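# Tuck chair under desk and park cart in bay

## Task

Roll the office chair fully beneath the desk so it finishes upright and level with every wheel on the floor; move the utility cart into the yellow-taped bay so that each of its four wheels lies within the tape and none rests on it; keep the desk roughly where it started, with its load still on top and nothing overhanging its edges; the robot must not fall over or finish tilted, and at the end it must release everything and back away.

## Robot and tools

ROBOT. TidyBot++: a wheeled base 0.54 m long, 0.50 m wide and 0.38 m tall on four driven casters, with one seven-joint arm ending in a two-finger gripper. There is only this one arm. The shoulder sits 0.12 m ahead of the base centre, 0.68 m above the floor. Segments: upper arm 0.42 m, forearm 0.31 m, hand 0.31 m. Cameras: base_camera (fixed on the base, 644x364 pinhole) and wrist_camera (fisheye, 644x476, looking along the hand). The arm starts folded, hand down, poking up to 0.08 m past the base front.

FRAMES. Base frame: origin on the floor below the base centre, x ahead, y to the left, z up, in metres. The odometry frame is the base frame as it was at the start. base_odometry gives x, y and heading (rad, left positive, -3.142 to 3.142); it counts wheel turns, so slipping looks like travel, and it drifts a few cm over many moves. base_tilt is in degrees, forward and right positive. hand_pose is the point between the finger pads, in the base frame: its z axis runs out along the fingers, its y axis is the opening direction.

move. Every argument is optional; with no action it only reports state and images.
- base: an object holding any of translate_m (metres, forward positive, -2 to 2), strafe_m (metres, left positive, -2 to 2), rotate_rad (radians, counter-clockwise from above positive, -6.3 to 6.3). These are offsets from where the base last measured itself, along its axes at that moment; it drives a straight line to the resulting point.
- joints: an object of absolute targets by name, in radians: joint_1_rad to joint_7_rad, plus gripper_pos (0 fully open, about 85 mm gap, to 1 fully closed). joint_2_rad is limited to ±2.249, joint_4_rad to ±2.579, joint_6_rad to ±2.099; the others have no limit but go the short way round, so send steps under half a turn. joint_1_rad positive turns the arm clockwise seen from above, the opposite sense to heading.
- target: one list of seven numbers [x, y, z, qw, qx, qy, qz], an absolute hand pose in the base frame, metres then a unit quaternion, the same form as the hand_pose line. With target, joints may contain only gripper_pos. Unreachable poses are not refused; the arm wanders up to 10 s and ends time_out. To fix position error, add (wanted minus hand_pose) to the last target's x, y, z; to hold still, resend hand_target.
- speeds: per-action caps, translate_m and strafe_m 0.05 to 0.5 m/s, rotate_rad 0.1 to 1.57 rad/s. When translating and strafing together, give the speed under one key only.
- cameras: list of base_camera, wrist_camera or all; [] means no images.
- blocking: true (default) returns when everything has stopped; false returns within about 0.5 s while motion continues.
An unknown key makes a call invalid; an out-of-range value makes it refused. No action lasts over 15 s; base moves time out after 14 s.

wait(seconds 0 to 10, cameras): lets time pass without commanding anything. stop(cameras): brakes all running motions. zoom_image(camera, region [x0, y0, x1, y1] in pixels, at most 504x504, origin top-left): a closer look at the latest image of that camera. read_manual: licence texts only. finished_scene(scene): ends the current scene, given its number; irreversible, and the goal must then hold without the robot.

RESULTS. base_status, joint_status and hand_status say done, moving, off_target (rested away from target, may still push), not_followed (targets withheld by a check), stopped, contact_stop, time_out, torque_fault or limit_stop_at_motor_heat. hand_status done means within 10 mm and 2 degrees; off_target within about 3 cm is normal. joint_positions, hand_pose, hand_target (where joint targets would put the hand), motor_effort (percent of maximum, peak of the last action in brackets), on_its_own (things the robot did uncommanded), the move line (done or the worst status), earlier move (for non-blocking moves) and pictures (camera order of images). Warning lines: joint command not followed / pose unreachable with a cause, ARM HIT, MOTOR HOT, OVER-TEMPERATURE FAULT. If a move or wait is refused, or an uncommanded stop (contact_stop, time_out, torque fault) appears, the remaining move, wait and finished_scene calls in that reply are skipped; after a merely invalid call they still run.

GRIPPER. Gap is about 85 x (1 - gripper_pos) mm. Closing to 1 squeezes hard (100 to 150 N per finger); done at 1 means it holds nothing, off_target means something is between the fingers. The highest a downward hand reaches is about 0.94 m, close to the base only. The arm sags under loads and is not weight-compensated for them.

AVOID. Slow to about 0.05 to 0.1 m/s before the base or hand meets the chair, cart or desk; contact at driving speed counts as a hit. Never drive or turn while the arm is caught on something about 0.6 m or higher: the robot can tip. Sideways pushes or pulls on a raised hand, or reaching far out from the fold over nearby furniture, can lift wheels; pull the arm back or reverse to recover. A blocked base keeps pushing until timeout, and a blocked joint keeps pushing until given a new target. Torque faults freeze the arm for 10 s (limits 104.5 N m for joints 1 to 4, 51.3 N m for 5 to 7). Holding loads or straining heats motors and can trigger a weak-brake stop. Do not drop, fling or release moving objects, slam, or grip something firmly while it still rests on a surface. Do not shift the desk or spill its load. Finish with the gripper open and the robot backed away.

Each tool is called after ">>>" as name(argument=value, ...), one argument or row to a line, values as JSON.

## Session

>>> move(
)

>>> move(
  base={"rotate_rad":1.2},
)

>>> move(
  base={"rotate_rad":1.2},
)

>>> move(
  base={"rotate_rad":1.2},
)

>>> move(
  base={"rotate_rad":1.2},
)

Scene clock: 0.00 s.
base_odometry: x=+0.000 y=+0.000 heading=+0.000
base_tilt: forward=-0.1 right=-0.1
base_status: not commanded
joint_positions: joint_1_rad=-0.019 joint_2_rad=-0.347 joint_3_rad=+3.124 joint_4_rad=-2.529 joint_5_rad=+0.040 joint_6_rad=-0.835 joint_7_rad=+1.597 gripper_pos=+0.000
joint_status: not commanded
motor_effort: joint_1_rad=+0 joint_2_rad=-2 joint_3_rad=+0 joint_4_rad=+16 joint_5_rad=+0 joint_6_rad=+1 joint_7_rad=+0
hand_pose: x=+0.2722 y=-0.0029 z=+0.5884 quat_wxyz=(+0.018, +0.997, +0.044, +0.062) (m; base frame)
hand_target: x=+0.2726 y=-0.0029 z=+0.5886 quat_wxyz=(+0.018, +0.997, +0.044, +0.063) (m; base frame)
hand_status: not commanded
pictures: base_camera, wrist_camera

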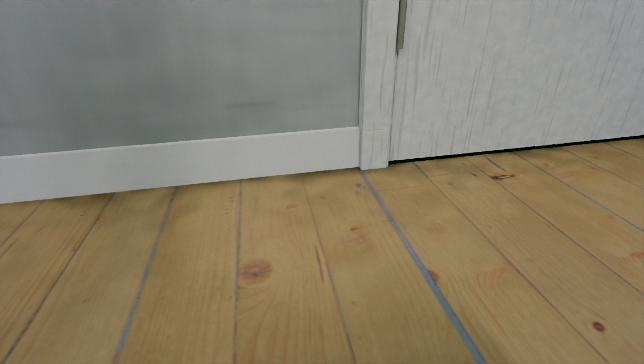

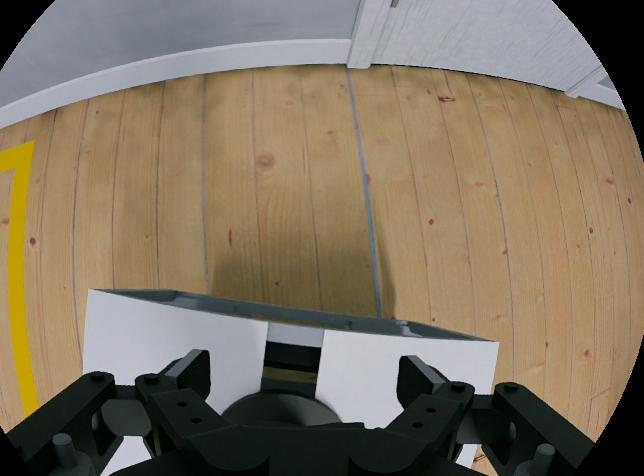

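Scene clock: 2.03 s.
move: done
base_odometry: x=+0.000 y=+0.000 heading=+1.198
base_tilt: forward=-0.1 right=-0.1
base_status: done
joint_positions: joint_1_rad=-0.019 joint_2_rad=-0.347 joint_3_rad=+3.124 joint_4_rad=-2.529 joint_5_rad=+0.040 joint_6_rad=-0.835 joint_7_rad=+1.597 gripper_pos=+0.000
joint_status: not commanded
motor_effort: joint_1_rad=+0(1) joint_2_rad=-2(3) joint_3_rad=+0(1) joint_4_rad=+14(16) joint_5_rad=+0(1) joint_6_rad=+1(2) joint_7_rad=+0(1)
hand_pose: x=+0.2722 y=-0.0029 z=+0.5884 quat_wxyz=(+0.018, +0.997, +0.044, +0.062) (m; base frame)
hand_target: x=+0.2726 y=-0.0029 z=+0.5886 quat_wxyz=(+0.018, +0.997, +0.044, +0.063) (m; base frame)
hand_status: not commanded
pictures: base_camera, wrist_camera

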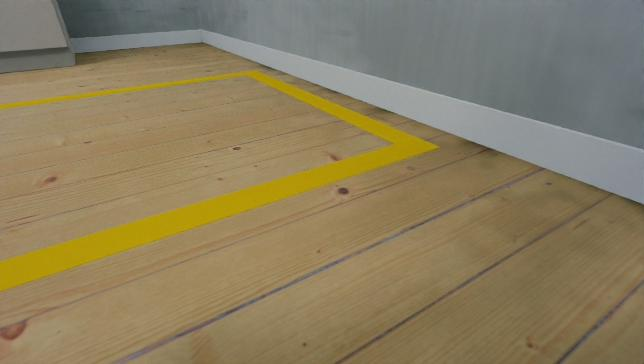

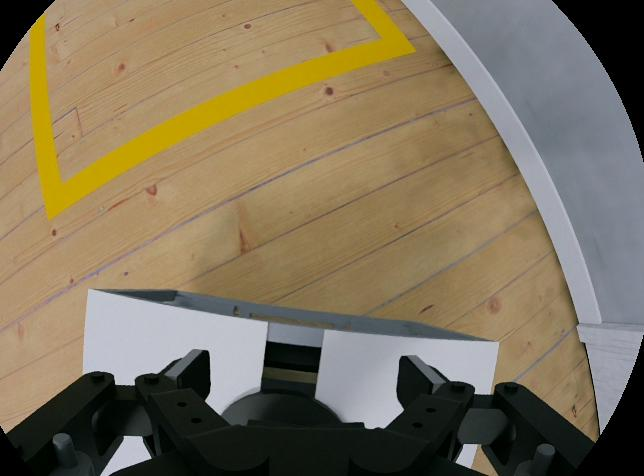

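Scene clock: 4.07 s.
move: done
base_odometry: x=+0.000 y=+0.000 heading=+2.397
base_tilt: forward=-0.1 right=-0.2
base_status: done
joint_positions: joint_1_rad=-0.019 joint_2_rad=-0.347 joint_3_rad=+3.124 joint_4_rad=-2.529 joint_5_rad=+0.040 joint_6_rad=-0.835 joint_7_rad=+1.597 gripper_pos=+0.000
joint_status: not commanded
motor_effort: joint_1_rad=+0(1) joint_2_rad=-3(4) joint_3_rad=+0(1) joint_4_rad=+14(16) joint_5_rad=+0(1) joint_6_rad=+1(2) joint_7_rad=+0(1)
hand_pose: x=+0.2722 y=-0.0029 z=+0.5884 quat_wxyz=(+0.018, +0.997, +0.044, +0.062) (m; base frame)
hand_target: x=+0.2726 y=-0.0029 z=+0.5886 quat_wxyz=(+0.018, +0.997, +0.044, +0.063) (m; base frame)
hand_status: not commanded
pictures: base_camera, wrist_camera

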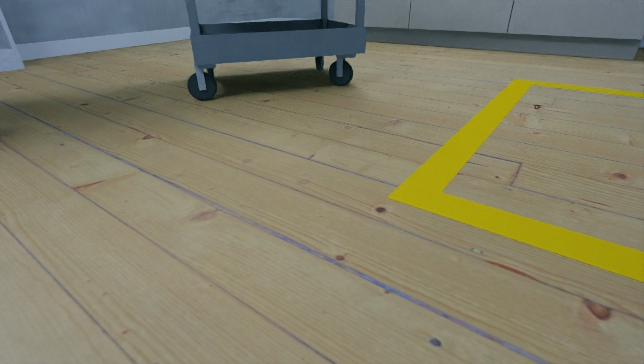

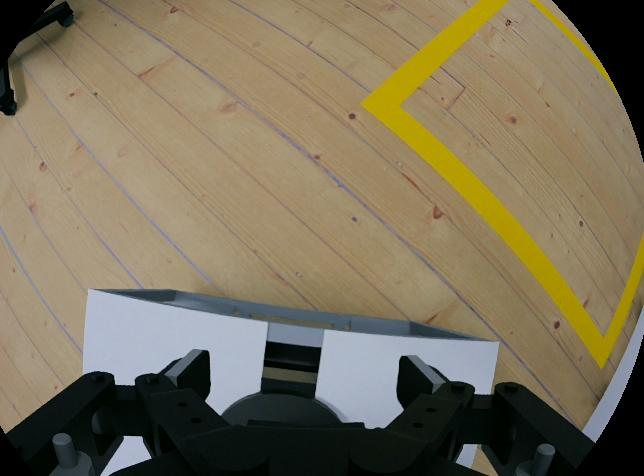

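Scene clock: 6.10 s.
move: done
base_odometry: x=+0.000 y=+0.000 heading=-2.688
base_tilt: forward=+0.0 right=-0.2
base_status: done
joint_positions: joint_1_rad=-0.019 joint_2_rad=-0.347 joint_3_rad=+3.124 joint_4_rad=-2.529 joint_5_rad=+0.040 joint_6_rad=-0.835 joint_7_rad=+1.597 gripper_pos=+0.000
joint_status: not commanded
motor_effort: joint_1_rad=-1(1) joint_2_rad=-2(4) joint_3_rad=+0(1) joint_4_rad=+15(16) joint_5_rad=+0(1) joint_6_rad=+1(2) joint_7_rad=+0(1)
hand_pose: x=+0.2722 y=-0.0029 z=+0.5884 quat_wxyz=(+0.018, +0.997, +0.044, +0.062) (m; base frame)
hand_target: x=+0.2726 y=-0.0029 z=+0.5886 quat_wxyz=(+0.018, +0.997, +0.044, +0.063) (m; base frame)
hand_status: not commanded
pictures: base_camera, wrist_camera

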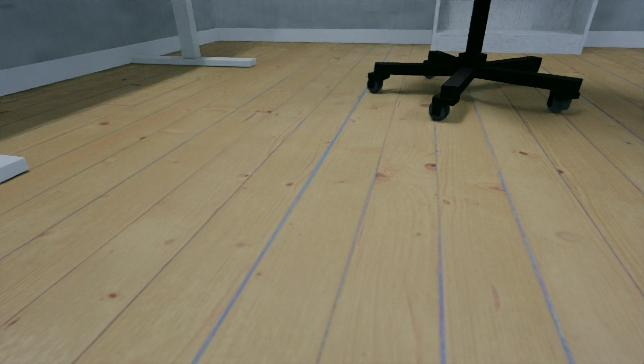

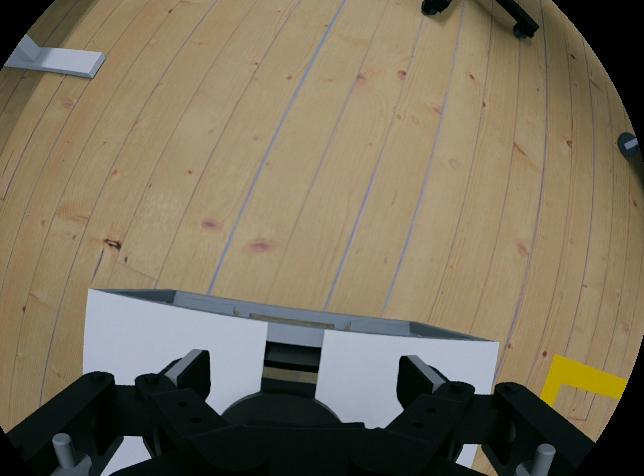

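Scene clock: 8.13 s.
move: done
base_odometry: x=+0.000 y=+0.000 heading=-1.490
base_tilt: forward=-0.1 right=-0.1
base_status: done
joint_positions: joint_1_rad=-0.019 joint_2_rad=-0.347 joint_3_rad=+3.124 joint_4_rad=-2.529 joint_5_rad=+0.040 joint_6_rad=-0.835 joint_7_rad=+1.597 gripper_pos=+0.000
joint_status: not commanded
motor_effort: joint_1_rad=+0(1) joint_2_rad=-3(3) joint_3_rad=+0(1) joint_4_rad=+15(17) joint_5_rad=+0(1) joint_6_rad=+2(2) joint_7_rad=+1(1)
hand_pose: x=+0.2722 y=-0.0029 z=+0.5884 quat_wxyz=(+0.018, +0.997, +0.044, +0.062) (m; base frame)
hand_target: x=+0.2726 y=-0.0029 z=+0.5886 quat_wxyz=(+0.018, +0.997, +0.044, +0.063) (m; base frame)
hand_status: not commanded
pictures: base_camera, wrist_camera

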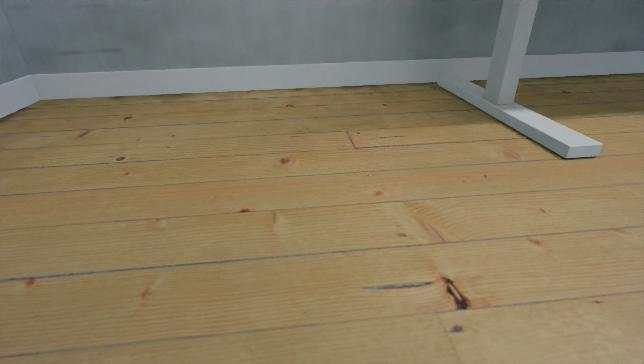

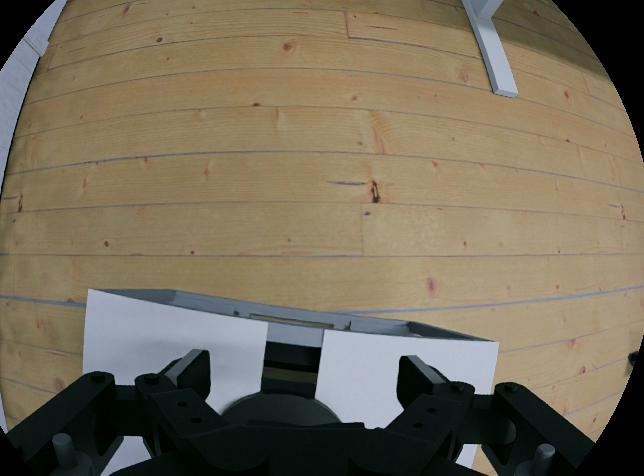

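>>> move(
  base={"rotate_rad":-0.75},
  joints={"joint_6_rad":0.45},
)

>>> move(
  base={"rotate_rad":-0.85},
)

>>> move(
  base={"rotate_rad":-0.6},
)

Scene clock: 54.70 s.
move: done
base_odometry: x=+0.000 y=+0.000 heading=-2.238
base_tilt: forward=-0.1 right=-0.2
base_status: done
joint_positions: joint_1_rad=-0.019 joint_2_rad=-0.347 joint_3_rad=+3.124 joint_4_rad=-2.528 joint_5_rad=+0.040 joint_6_rad=+0.390 joint_7_rad=+1.597 gripper_pos=+0.000
joint_status: all done
motor_effort: joint_1_rad=-1(1) joint_2_rad=-8(8) joint_3_rad=+1(1) joint_4_rad=+20(21) joint_5_rad=-1(1) joint_6_rad=+9(9) joint_7_rad=+0(2)
hand_pose: x=+0.5365 y=+0.0218 z=+0.8291 quat_wxyz=(+0.005, +0.779, +0.045, +0.625) (m; base frame)
hand_target: x=+0.5401 y=+0.0228 z=+0.8475 quat_wxyz=(+0.004, +0.760, +0.045, +0.648) (m; base frame)
hand_status: not commanded
pictures: base_camera, wrist_camera

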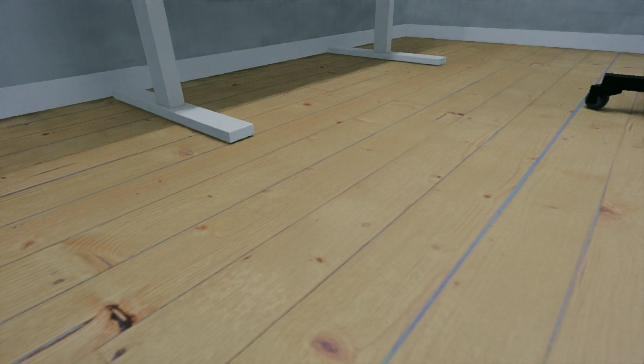

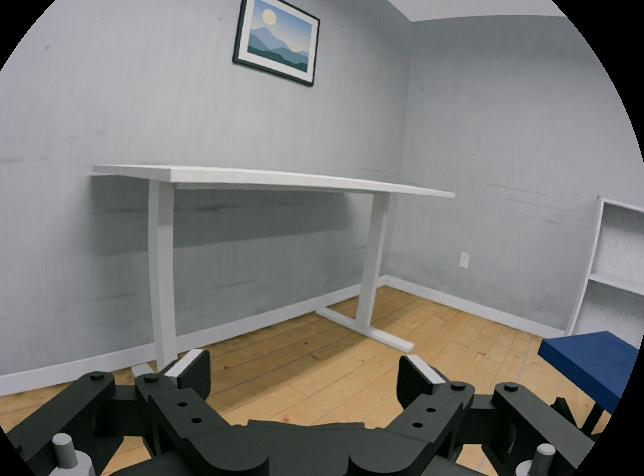

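Scene clock: 56.47 s.
move: done
base_odometry: x=+0.000 y=+0.000 heading=-3.086
base_tilt: forward=-0.1 right=-0.1
base_status: done
joint_positions: joint_1_rad=-0.019 joint_2_rad=-0.347 joint_3_rad=+3.124 joint_4_rad=-2.528 joint_5_rad=+0.040 joint_6_rad=+0.391 joint_7_rad=+1.597 gripper_pos=+0.000
joint_status: not commanded
motor_effort: joint_1_rad=+0(2) joint_2_rad=-7(8) joint_3_rad=+0(2) joint_4_rad=+20(21) joint_5_rad=-1(1) joint_6_rad=+8(9) joint_7_rad=+1(1)
hand_pose: x=+0.5365 y=+0.0218 z=+0.8293 quat_wxyz=(+0.005, +0.779, +0.045, +0.625) (m; base frame)
hand_target: x=+0.5401 y=+0.0228 z=+0.8475 quat_wxyz=(+0.004, +0.760, +0.045, +0.648) (m; base frame)
hand_status: not commanded
pictures: base_camera, wrist_camera

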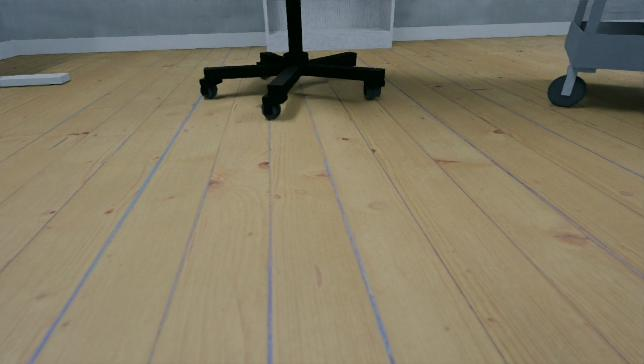

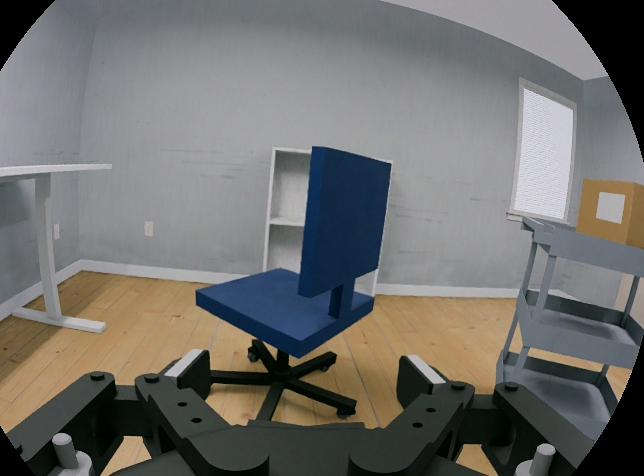

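Scene clock: 58.00 s.
move: done
base_odometry: x=+0.000 y=+0.000 heading=+2.599
base_tilt: forward=-0.1 right=-0.1
base_status: done
joint_positions: joint_1_rad=-0.019 joint_2_rad=-0.347 joint_3_rad=+3.124 joint_4_rad=-2.528 joint_5_rad=+0.040 joint_6_rad=+0.391 joint_7_rad=+1.597 gripper_pos=+0.000
joint_status: not commanded
motor_effort: joint_1_rad=+0(1) joint_2_rad=-7(8) joint_3_rad=+0(2) joint_4_rad=+19(21) joint_5_rad=+0(1) joint_6_rad=+9(9) joint_7_rad=+0(1)
hand_pose: x=+0.5366 y=+0.0218 z=+0.8293 quat_wxyz=(+0.005, +0.779, +0.045, +0.625) (m; base frame)
hand_target: x=+0.5401 y=+0.0228 z=+0.8475 quat_wxyz=(+0.004, +0.760, +0.045, +0.648) (m; base frame)
hand_status: not commanded
pictures: base_camera, wrist_camera

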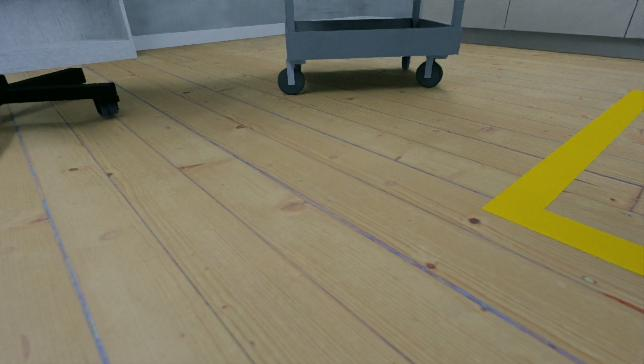

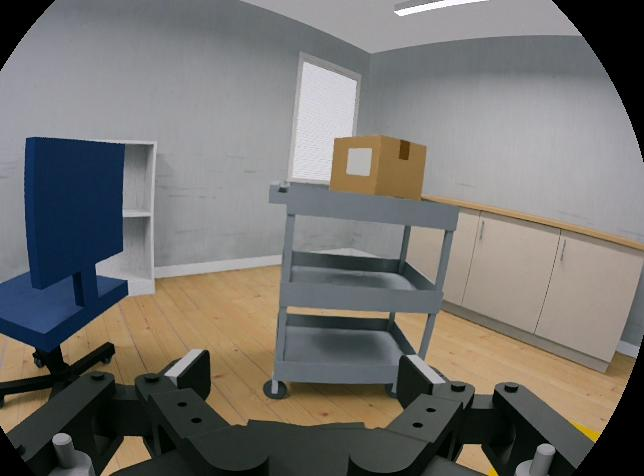

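>>> move(
  base={"translate_m":0.17,"strafe_m":0.59,"rotate_rad":0.2},
  joints={"joint_6_rad":0.66,"joint_5_rad":0.0,"joint_3_rad":3.14,"joint_7_rad":1.57,"joint_1_rad":0},
)

Scene clock: 102.33 s.
move: done
base_odometry: x=-0.451 y=-0.417 heading=+2.799
base_tilt: forward=-0.1 right=-0.2
base_status: done
joint_positions: joint_1_rad=-0.009 joint_2_rad=-0.348 joint_3_rad=+3.138 joint_4_rad=-2.527 joint_5_rad=+0.016 joint_6_rad=+0.619 joint_7_rad=+1.590 gripper_pos=+0.000
joint_status: all done
motor_effort: joint_1_rad=+0(3) joint_2_rad=-7(9) joint_3_rad=+0(2) joint_4_rad=+20(23) joint_5_rad=-1(2) joint_6_rad=+9(10) joint_7_rad=+1(1)
hand_pose: x=+0.5448 y=+0.0098 z=+0.9011 quat_wxyz=(+0.004, +0.703, +0.019, +0.711) (m; base frame)
hand_target: x=+0.5445 y=+0.0021 z=+0.9128 quat_wxyz=(-0.001, +0.689, +0.000, +0.724) (m; base frame)
hand_status: not commanded
pictures: base_camera, wrist_camera

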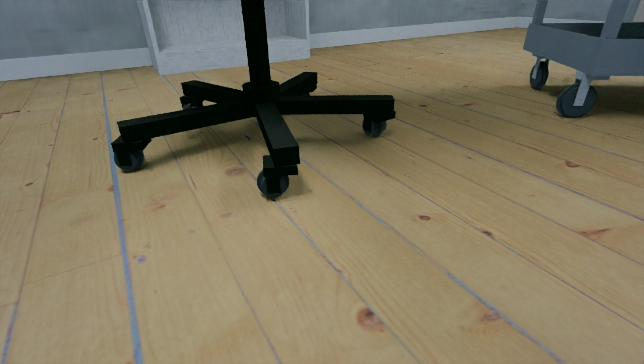

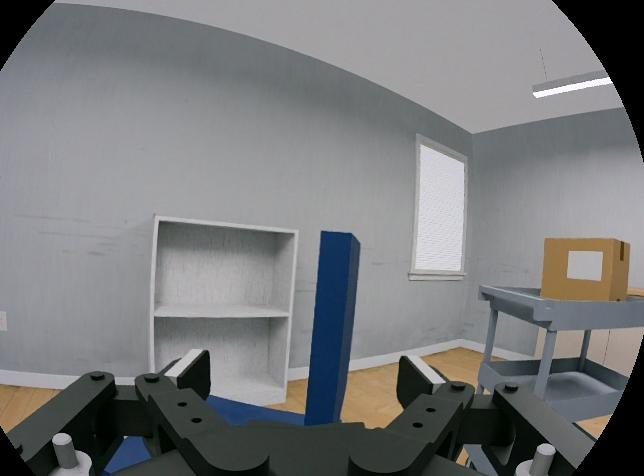

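>>> move(
  target=[0.56, -0.05, 0.80, 0, 0.7071, 0, 0.7071],
)

>>> move(
  base={"translate_m":0.15},
  speeds={"translate_m":0.15},
)

Scene clock: 116.80 s.
move: off_target
base_odometry: x=-0.451 y=-0.417 heading=+2.799
base_tilt: forward=-0.1 right=-0.1
base_status: not commanded
joint_positions: joint_1_rad=+0.268 joint_2_rad=+0.092 joint_3_rad=+3.227 joint_4_rad=-2.576 joint_5_rad=+0.361 joint_6_rad=+1.233 joint_7_rad=+1.483 gripper_pos=+0.000
joint_status: not commanded
motor_effort: joint_1_rad=+0(1) joint_2_rad=-17(19) joint_3_rad=+0(1) joint_4_rad=+13(21) joint_5_rad=-2(2) joint_6_rad=+9(9) joint_7_rad=+0(1)
hand_pose: x=+0.6009 y=-0.0638 z=+0.8537 quat_wxyz=(+0.034, +0.668, +0.024, +0.743) (m; base frame)
hand_target: x=+0.5964 y=-0.0642 z=+0.8581 quat_wxyz=(+0.019, +0.658, +0.020, +0.753) (m; base frame)
hand_status: off_target (0.069 m and 7.7 deg from the pose sent, 0.118 m and 2.3 deg at the start; a joint's target at an end of its range on 41 of 41 steps)
pictures: base_camera, wrist_camera

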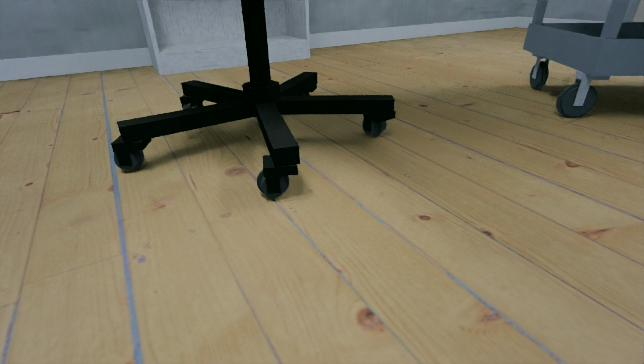

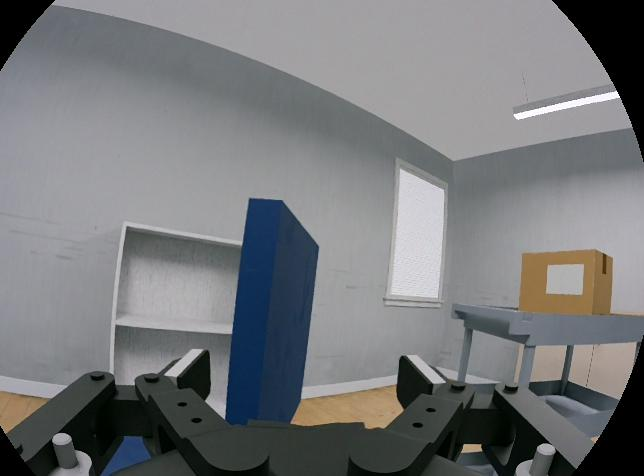

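Scene clock: 118.43 s.
move: done
base_odometry: x=-0.592 y=-0.367 heading=+2.800
base_tilt: forward=-0.1 right=-0.1
base_status: done
joint_positions: joint_1_rad=+0.269 joint_2_rad=+0.097 joint_3_rad=+3.227 joint_4_rad=-2.581 joint_5_rad=+0.363 joint_6_rad=+1.236 joint_7_rad=+1.483 gripper_pos=+0.000
joint_status: not commanded
motor_effort: joint_1_rad=-1(1) joint_2_rad=-18(20) joint_3_rad=+0(1) joint_4_rad=+14(15) joint_5_rad=-2(2) joint_6_rad=+8(9) joint_7_rad=+0(1)
hand_pose: x=+0.6004 y=-0.0640 z=+0.8496 quat_wxyz=(+0.033, +0.671, +0.023, +0.740) (m; base frame)
hand_target: x=+0.5964 y=-0.0642 z=+0.8581 quat_wxyz=(+0.019, +0.658, +0.020, +0.753) (m; base frame)
hand_status: not commanded
pictures: base_camera, wrist_camera

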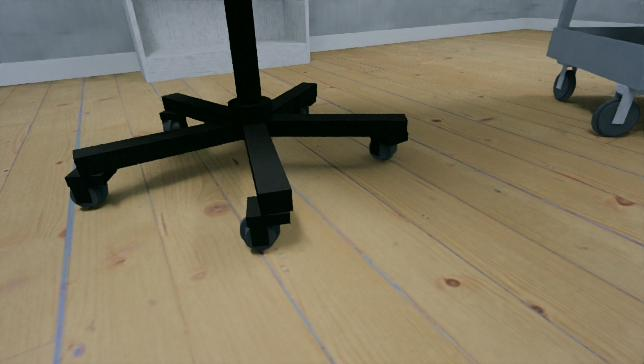

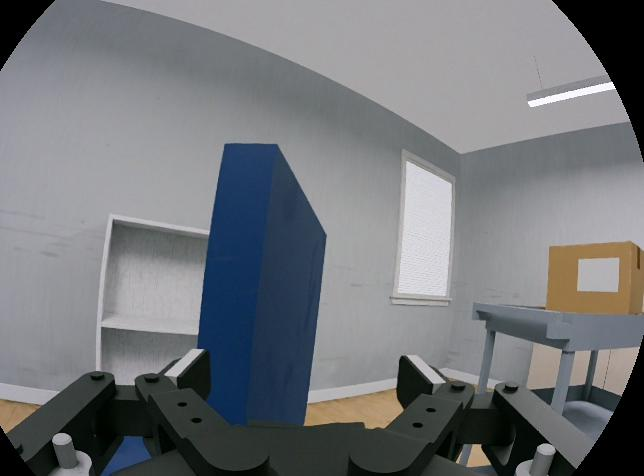

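>>> move(
  base={"translate_m":0.07,"strafe_m":0.245,"rotate_rad":-0.25},
  speeds={"translate_m":0.2},
)

Scene clock: 137.43 s.
move: done
base_odometry: x=-0.740 y=-0.575 heading=+2.549
base_tilt: forward=-0.1 right=-0.1
base_status: done
joint_positions: joint_1_rad=+0.276 joint_2_rad=+0.097 joint_3_rad=+3.234 joint_4_rad=-2.581 joint_5_rad=+0.370 joint_6_rad=+1.237 joint_7_rad=+1.482 gripper_pos=+0.000
joint_status: not commanded
motor_effort: joint_1_rad=-1(2) joint_2_rad=-18(19) joint_3_rad=+0(2) joint_4_rad=+13(15) joint_5_rad=-2(3) joint_6_rad=+8(9) joint_7_rad=+1(1)
hand_pose: x=+0.5997 y=-0.0684 z=+0.8494 quat_wxyz=(+0.037, +0.671, +0.022, +0.740) (m; base frame)
hand_target: x=+0.5964 y=-0.0642 z=+0.8581 quat_wxyz=(+0.019, +0.658, +0.020, +0.753) (m; base frame)
hand_status: not commanded
pictures: base_camera, wrist_camera

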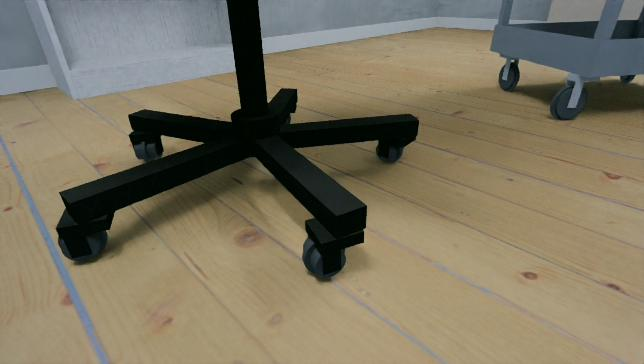

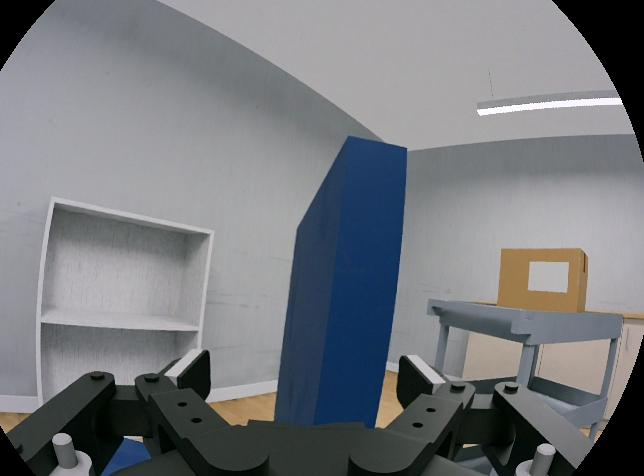

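>>> move(
  base={"strafe_m":-0.12,"rotate_rad":0.1},
)

>>> move(
  base={"translate_m":0.06},
  speeds={"translate_m":0.1},
)

Scene clock: 148.43 s.
move: done
base_odometry: x=-0.673 y=-0.475 heading=+2.650
base_tilt: forward=-0.1 right=-0.1
base_status: done
joint_positions: joint_1_rad=+0.285 joint_2_rad=+0.097 joint_3_rad=+3.241 joint_4_rad=-2.582 joint_5_rad=+0.375 joint_6_rad=+1.237 joint_7_rad=+1.482 gripper_pos=+0.000
joint_status: not commanded
motor_effort: joint_1_rad=+0(2) joint_2_rad=-18(19) joint_3_rad=+0(2) joint_4_rad=+13(14) joint_5_rad=-2(3) joint_6_rad=+8(9) joint_7_rad=+0(1)
hand_pose: x=+0.5987 y=-0.0742 z=+0.8492 quat_wxyz=(+0.042, +0.672, +0.020, +0.739) (m; base frame)
hand_target: x=+0.5964 y=-0.0642 z=+0.8581 quat_wxyz=(+0.019, +0.658, +0.020, +0.753) (m; base frame)
hand_status: not commanded
pictures: base_camera, wrist_camera

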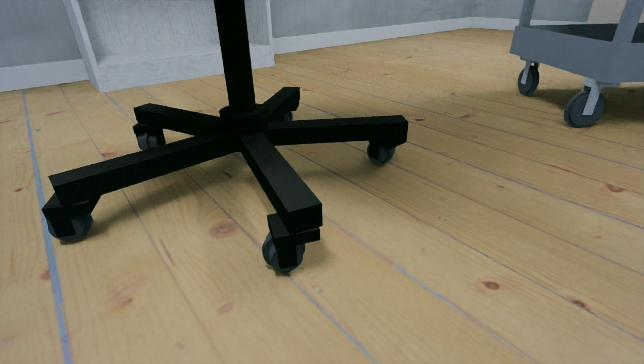

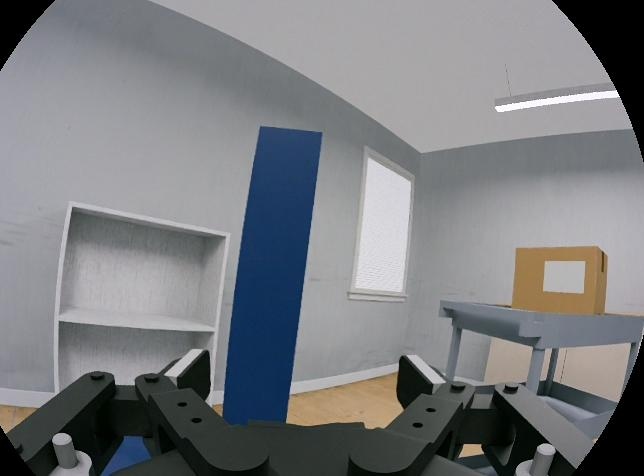

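Scene clock: 149.57 s.
move: done
base_odometry: x=-0.726 y=-0.446 heading=+2.650
base_tilt: forward=+0.0 right=-0.1
base_status: done
joint_positions: joint_1_rad=+0.285 joint_2_rad=+0.100 joint_3_rad=+3.241 joint_4_rad=-2.589 joint_5_rad=+0.375 joint_6_rad=+1.241 joint_7_rad=+1.478 gripper_pos=+0.000
joint_status: not commanded
motor_effort: joint_1_rad=-1(4) joint_2_rad=-17(21) joint_3_rad=+0(3) joint_4_rad=+12(20) joint_5_rad=-2(2) joint_6_rad=+9(9) joint_7_rad=+0(1)
hand_pose: x=+0.5973 y=-0.0739 z=+0.8459 quat_wxyz=(+0.039, +0.674, +0.017, +0.738) (m; base frame)
hand_target: x=+0.5964 y=-0.0642 z=+0.8581 quat_wxyz=(+0.019, +0.658, +0.020, +0.753) (m; base frame)
hand_status: not commanded
pictures: base_camera, wrist_camera

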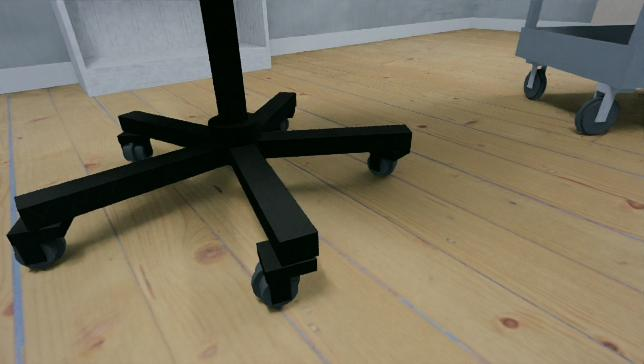

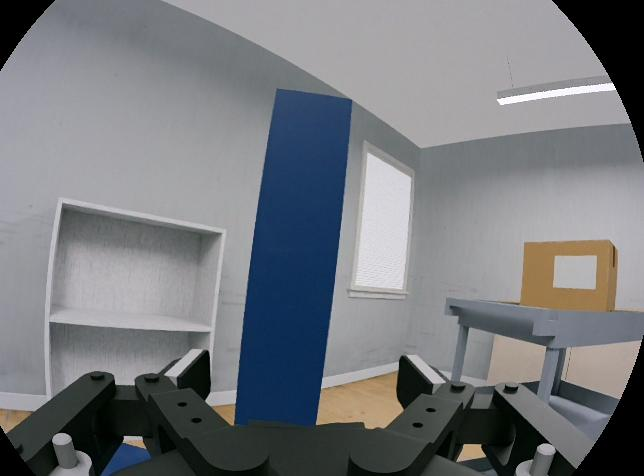

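>>> move(
  base={"translate_m":0.1},
  speeds={"translate_m":0.07},
)

>>> move(
  joints={"gripper_pos":0.5},
)

Scene clock: 159.27 s.
move: done
base_odometry: x=-0.814 y=-0.399 heading=+2.649
base_tilt: forward=-0.1 right=-0.1
base_status: done
joint_positions: joint_1_rad=+0.286 joint_2_rad=+0.101 joint_3_rad=+3.242 joint_4_rad=-2.594 joint_5_rad=+0.378 joint_6_rad=+1.242 joint_7_rad=+1.478 gripper_pos=+0.000
joint_status: not commanded
motor_effort: joint_1_rad=+0(3) joint_2_rad=-16(20) joint_3_rad=+0(3) joint_4_rad=+13(15) joint_5_rad=-2(4) joint_6_rad=+8(9) joint_7_rad=+0(2)
hand_pose: x=+0.5962 y=-0.0734 z=+0.8438 quat_wxyz=(+0.039, +0.676, +0.017, +0.736) (m; base frame)
hand_target: x=+0.5964 y=-0.0642 z=+0.8581 quat_wxyz=(+0.019, +0.658, +0.020, +0.753) (m; base frame)
hand_status: not commanded
pictures: base_camera, wrist_camera

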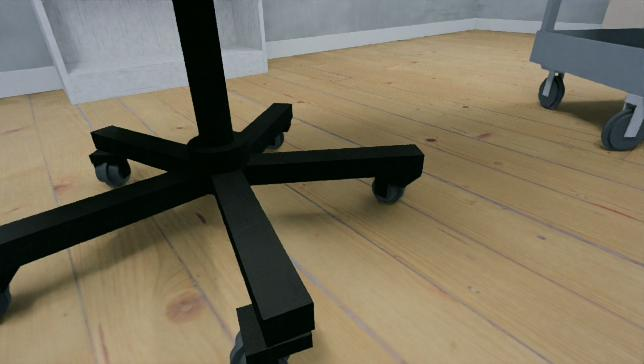

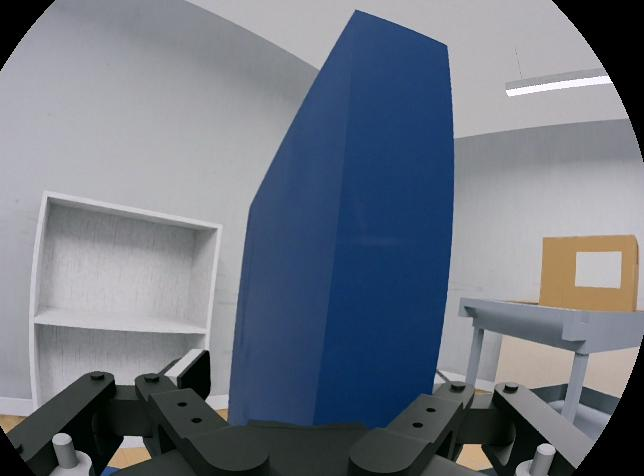

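Scene clock: 160.37 s.
move: done
base_odometry: x=-0.814 y=-0.399 heading=+2.649
base_tilt: forward=-0.1 right=-0.1
base_status: not commanded
joint_positions: joint_1_rad=+0.289 joint_2_rad=+0.095 joint_3_rad=+3.244 joint_4_rad=-2.609 joint_5_rad=+0.400 joint_6_rad=+1.260 joint_7_rad=+1.450 gripper_pos=+0.496
joint_status: all done
motor_effort: joint_1_rad=-2(6) joint_2_rad=-16(19) joint_3_rad=-1(6) joint_4_rad=+15(21) joint_5_rad=-2(6) joint_6_rad=+8(9) joint_7_rad=+2(5)
hand_pose: x=+0.5911 y=-0.0662 z=+0.8447 quat_wxyz=(+0.023, +0.673, +0.016, +0.739) (m; base frame)
hand_target: x=+0.5964 y=-0.0642 z=+0.8581 quat_wxyz=(+0.019, +0.658, +0.020, +0.753) (m; base frame)
hand_status: not commanded
pictures: base_camera, wrist_camera

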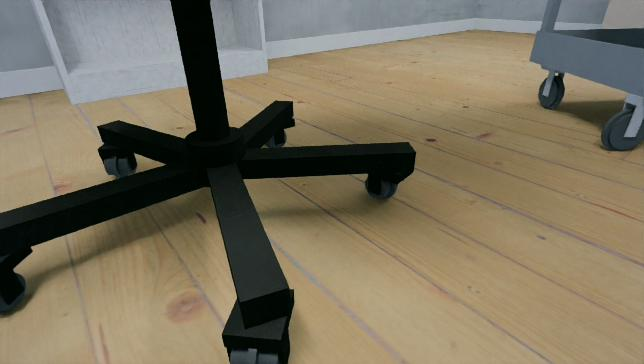

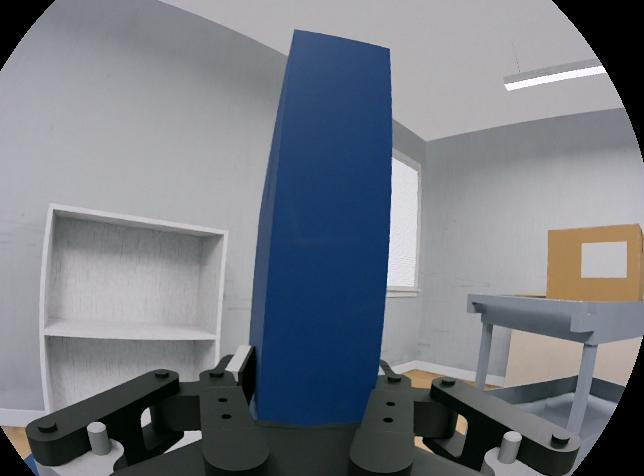

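>>> move(
  joints={"gripper_pos":0.7},
)

Scene clock: 164.33 s.
move: off_target
base_odometry: x=-0.814 y=-0.399 heading=+2.649
base_tilt: forward=-0.1 right=-0.2
base_status: not commanded
joint_positions: joint_1_rad=+0.287 joint_2_rad=+0.090 joint_3_rad=+3.239 joint_4_rad=-2.618 joint_5_rad=+0.410 joint_6_rad=+1.268 joint_7_rad=+1.444 gripper_pos=+0.545
joint_status: gripper_pos off_target (ended at +0.545, target +0.700)
motor_effort: joint_1_rad=+1(2) joint_2_rad=-14(16) joint_3_rad=+2(3) joint_4_rad=+20(20) joint_5_rad=-6(7) joint_6_rad=+6(8) joint_7_rad=+4(5)
hand_pose: x=+0.5882 y=-0.0592 z=+0.8447 quat_wxyz=(+0.016, +0.673, +0.020, +0.739) (m; base frame)
hand_target: x=+0.5964 y=-0.0642 z=+0.8581 quat_wxyz=(+0.019, +0.658, +0.020, +0.753) (m; base frame)
hand_status: not commanded
pictures: base_camera, wrist_camera

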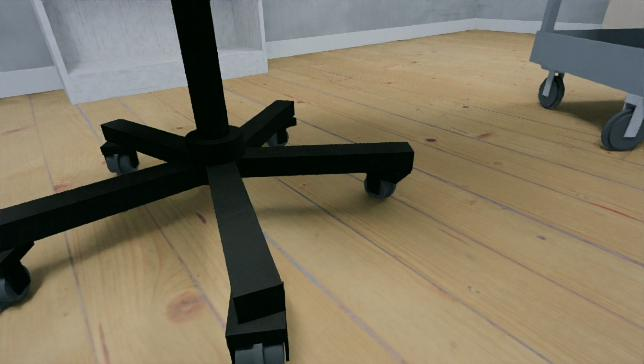

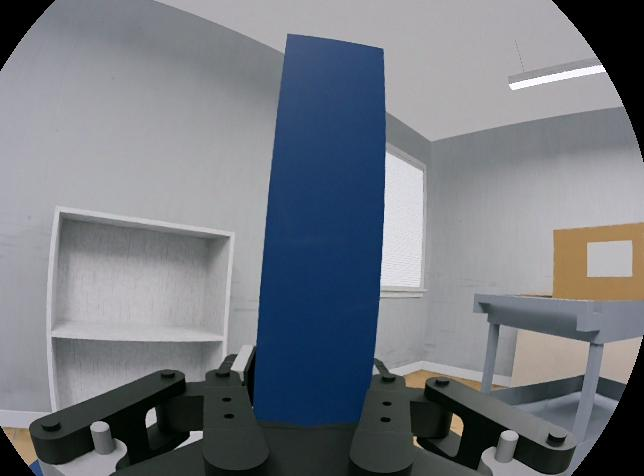

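>>> move(
  target=[0.74, -0.06, 0.855, 0.01, 0.68, 0.01, 0.733],
)

>>> move(
  base={"translate_m":-0.1},
  speeds={"translate_m":0.1},
)

Scene clock: 186.93 s.
move: off_target
base_odometry: x=-0.814 y=-0.399 heading=+2.649
base_tilt: forward=-0.1 right=-0.1
base_status: not commanded
joint_positions: joint_1_rad=+0.203 joint_2_rad=+0.317 joint_3_rad=+3.128 joint_4_rad=-2.225 joint_5_rad=+0.290 joint_6_rad=+1.066 joint_7_rad=+1.442 gripper_pos=+0.570
joint_status: not commanded
motor_effort: joint_1_rad=+3(3) joint_2_rad=-31(34) joint_3_rad=+3(3) joint_4_rad=+21(29) joint_5_rad=-6(7) joint_6_rad=+10(11) joint_7_rad=+2(8)
hand_pose: x=+0.7318 y=-0.0381 z=+0.8455 quat_wxyz=(-0.012, +0.679, +0.032, +0.733) (m; base frame)
hand_target: x=+0.7400 y=-0.0600 z=+0.8550 quat_wxyz=(+0.010, +0.680, +0.010, +0.733) (m; base frame)
hand_status: off_target (0.025 m and 3.6 deg from the pose sent, 0.152 m and 1.7 deg at the start)
pictures: base_camera, wrist_camera

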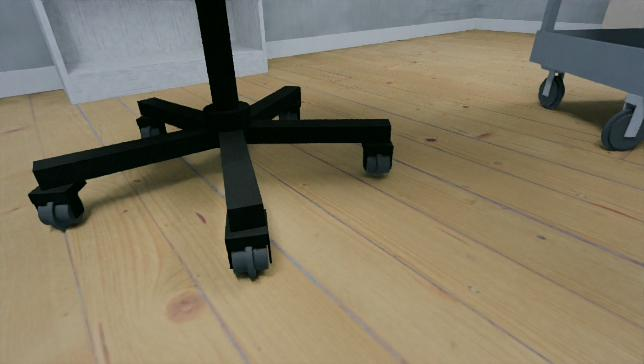

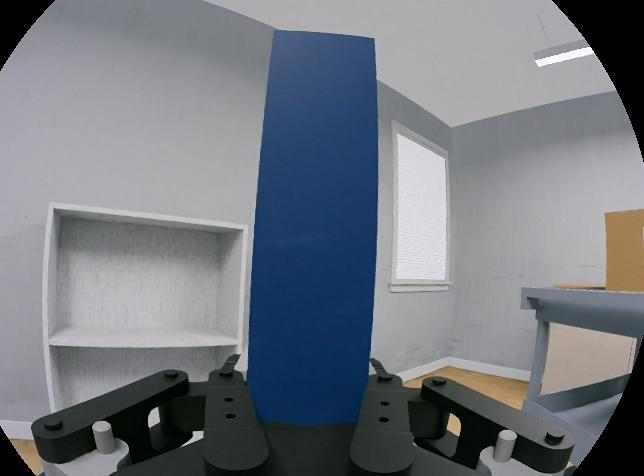

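Scene clock: 188.43 s.
move: done
base_odometry: x=-0.726 y=-0.447 heading=+2.650
base_tilt: forward=-0.1 right=-0.2
base_status: done
joint_positions: joint_1_rad=+0.193 joint_2_rad=+0.338 joint_3_rad=+3.125 joint_4_rad=-2.187 joint_5_rad=+0.247 joint_6_rad=+1.044 joint_7_rad=+1.442 gripper_pos=+0.572
joint_status: not commanded
motor_effort: joint_1_rad=-1(6) joint_2_rad=-36(40) joint_3_rad=-2(4) joint_4_rad=+15(20) joint_5_rad=+0(6) joint_6_rad=+12(14) joint_7_rad=+0(3)
hand_pose: x=+0.7452 y=-0.0451 z=+0.8459 quat_wxyz=(-0.010, +0.680, +0.015, +0.733) (m; base frame)
hand_target: x=+0.7400 y=-0.0600 z=+0.8550 quat_wxyz=(+0.010, +0.680, +0.010, +0.733) (m; base frame)
hand_status: not commanded
pictures: base_camera, wrist_camera

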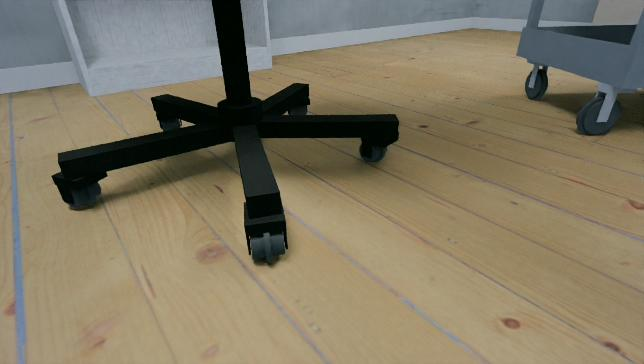

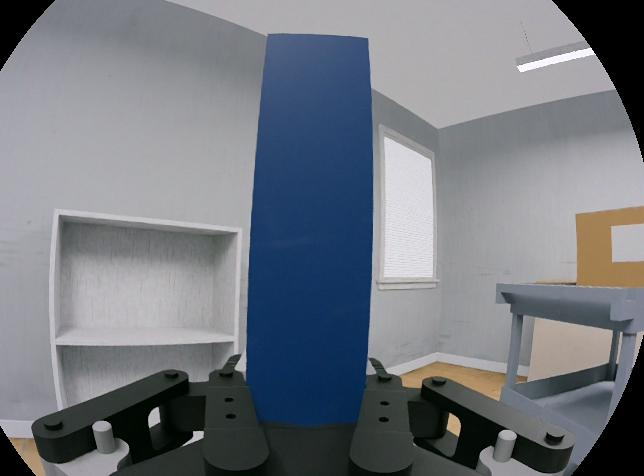

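>>> move(
  base={"translate_m":0.30,"strafe_m":-0.55,"rotate_rad":0.67},
  speeds={"translate_m":0.15,"rotate_rad":0.16},
)

Scene clock: 201.97 s.
move: done
base_odometry: x=-0.731 y=+0.180 heading=-2.962
base_tilt: forward=+0.0 right=-0.1
base_status: done
joint_positions: joint_1_rad=+0.203 joint_2_rad=+0.338 joint_3_rad=+3.130 joint_4_rad=-2.187 joint_5_rad=+0.234 joint_6_rad=+1.043 joint_7_rad=+1.445 gripper_pos=+0.572
joint_status: not commanded
motor_effort: joint_1_rad=+1(5) joint_2_rad=-36(40) joint_3_rad=-1(4) joint_4_rad=+15(24) joint_5_rad=+0(3) joint_6_rad=+12(14) joint_7_rad=-2(3)
hand_pose: x=+0.7448 y=-0.0570 z=+0.8456 quat_wxyz=(-0.002, +0.680, +0.005, +0.733) (m; base frame)
hand_target: x=+0.7400 y=-0.0600 z=+0.8550 quat_wxyz=(+0.010, +0.680, +0.010, +0.733) (m; base frame)
hand_status: not commanded
pictures: base_camera, wrist_camera

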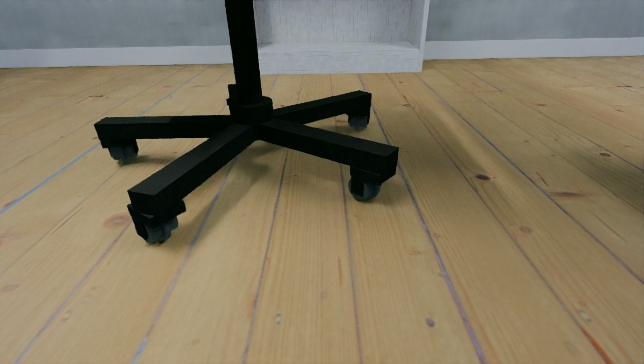

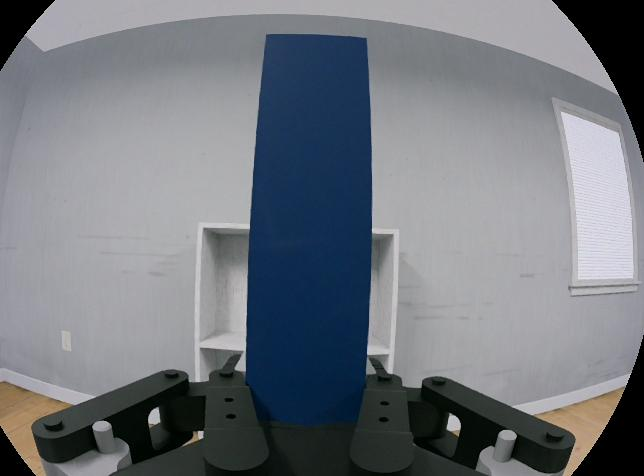

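>>> move(
  base={"translate_m":-0.36,"strafe_m":0.5},
  speeds={"translate_m":0.2},
)

>>> move(
  base={"strafe_m":0.3},
  speeds={"strafe_m":0.1},
)

Scene clock: 220.37 s.
move: done
base_odometry: x=-0.287 y=-0.248 heading=-2.963
base_tilt: forward=-0.1 right=-0.1
base_status: done
joint_positions: joint_1_rad=+0.326 joint_2_rad=+0.324 joint_3_rad=+3.237 joint_4_rad=-2.203 joint_5_rad=+0.131 joint_6_rad=+1.033 joint_7_rad=+1.462 gripper_pos=+0.573
joint_status: not commanded
motor_effort: joint_1_rad=-20(29) joint_2_rad=-33(43) joint_3_rad=-18(26) joint_4_rad=+19(22) joint_5_rad=+11(20) joint_6_rad=+11(16) joint_7_rad=-4(6)
hand_pose: x=+0.7070 y=-0.2147 z=+0.8457 quat_wxyz=(+0.109, +0.674, -0.103, +0.723) (m; base frame)
hand_target: x=+0.7400 y=-0.0600 z=+0.8550 quat_wxyz=(+0.010, +0.680, +0.010, +0.733) (m; base frame)
hand_status: not commanded
pictures: base_camera, wrist_camera

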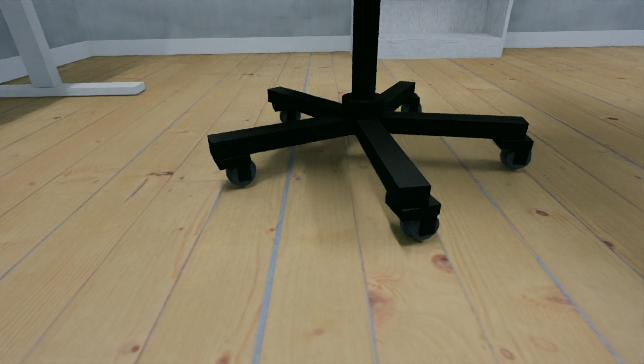

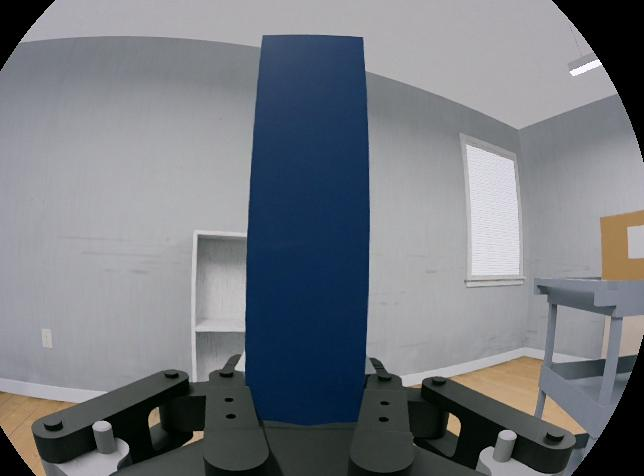

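Scene clock: 224.17 s.
move: done
base_odometry: x=-0.234 y=-0.543 heading=-2.963
base_tilt: forward=-0.1 right=-0.1
base_status: done
joint_positions: joint_1_rad=+0.316 joint_2_rad=+0.323 joint_3_rad=+3.228 joint_4_rad=-2.204 joint_5_rad=+0.129 joint_6_rad=+1.033 joint_7_rad=+1.466 gripper_pos=+0.573
joint_status: not commanded
motor_effort: joint_1_rad=-17(29) joint_2_rad=-30(36) joint_3_rad=-16(25) joint_4_rad=+20(22) joint_5_rad=+9(19) joint_6_rad=+10(13) joint_7_rad=-5(6)
hand_pose: x=+0.7101 y=-0.2051 z=+0.8456 quat_wxyz=(+0.103, +0.675, -0.098, +0.724) (m; base frame)
hand_target: x=+0.7400 y=-0.0600 z=+0.8550 quat_wxyz=(+0.010, +0.680, +0.010, +0.733) (m; base frame)
hand_status: not commanded
pictures: base_camera, wrist_camera

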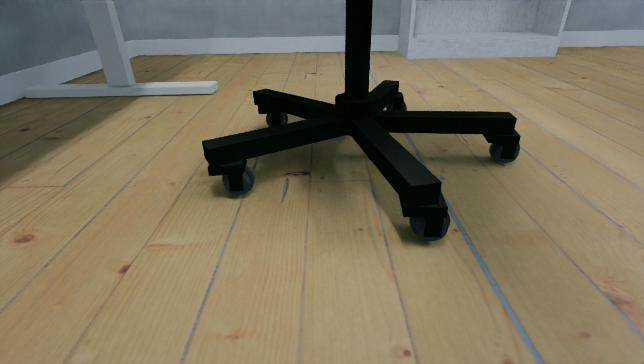

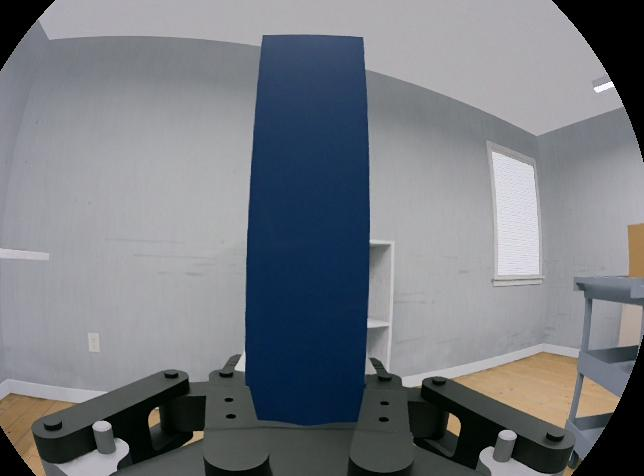

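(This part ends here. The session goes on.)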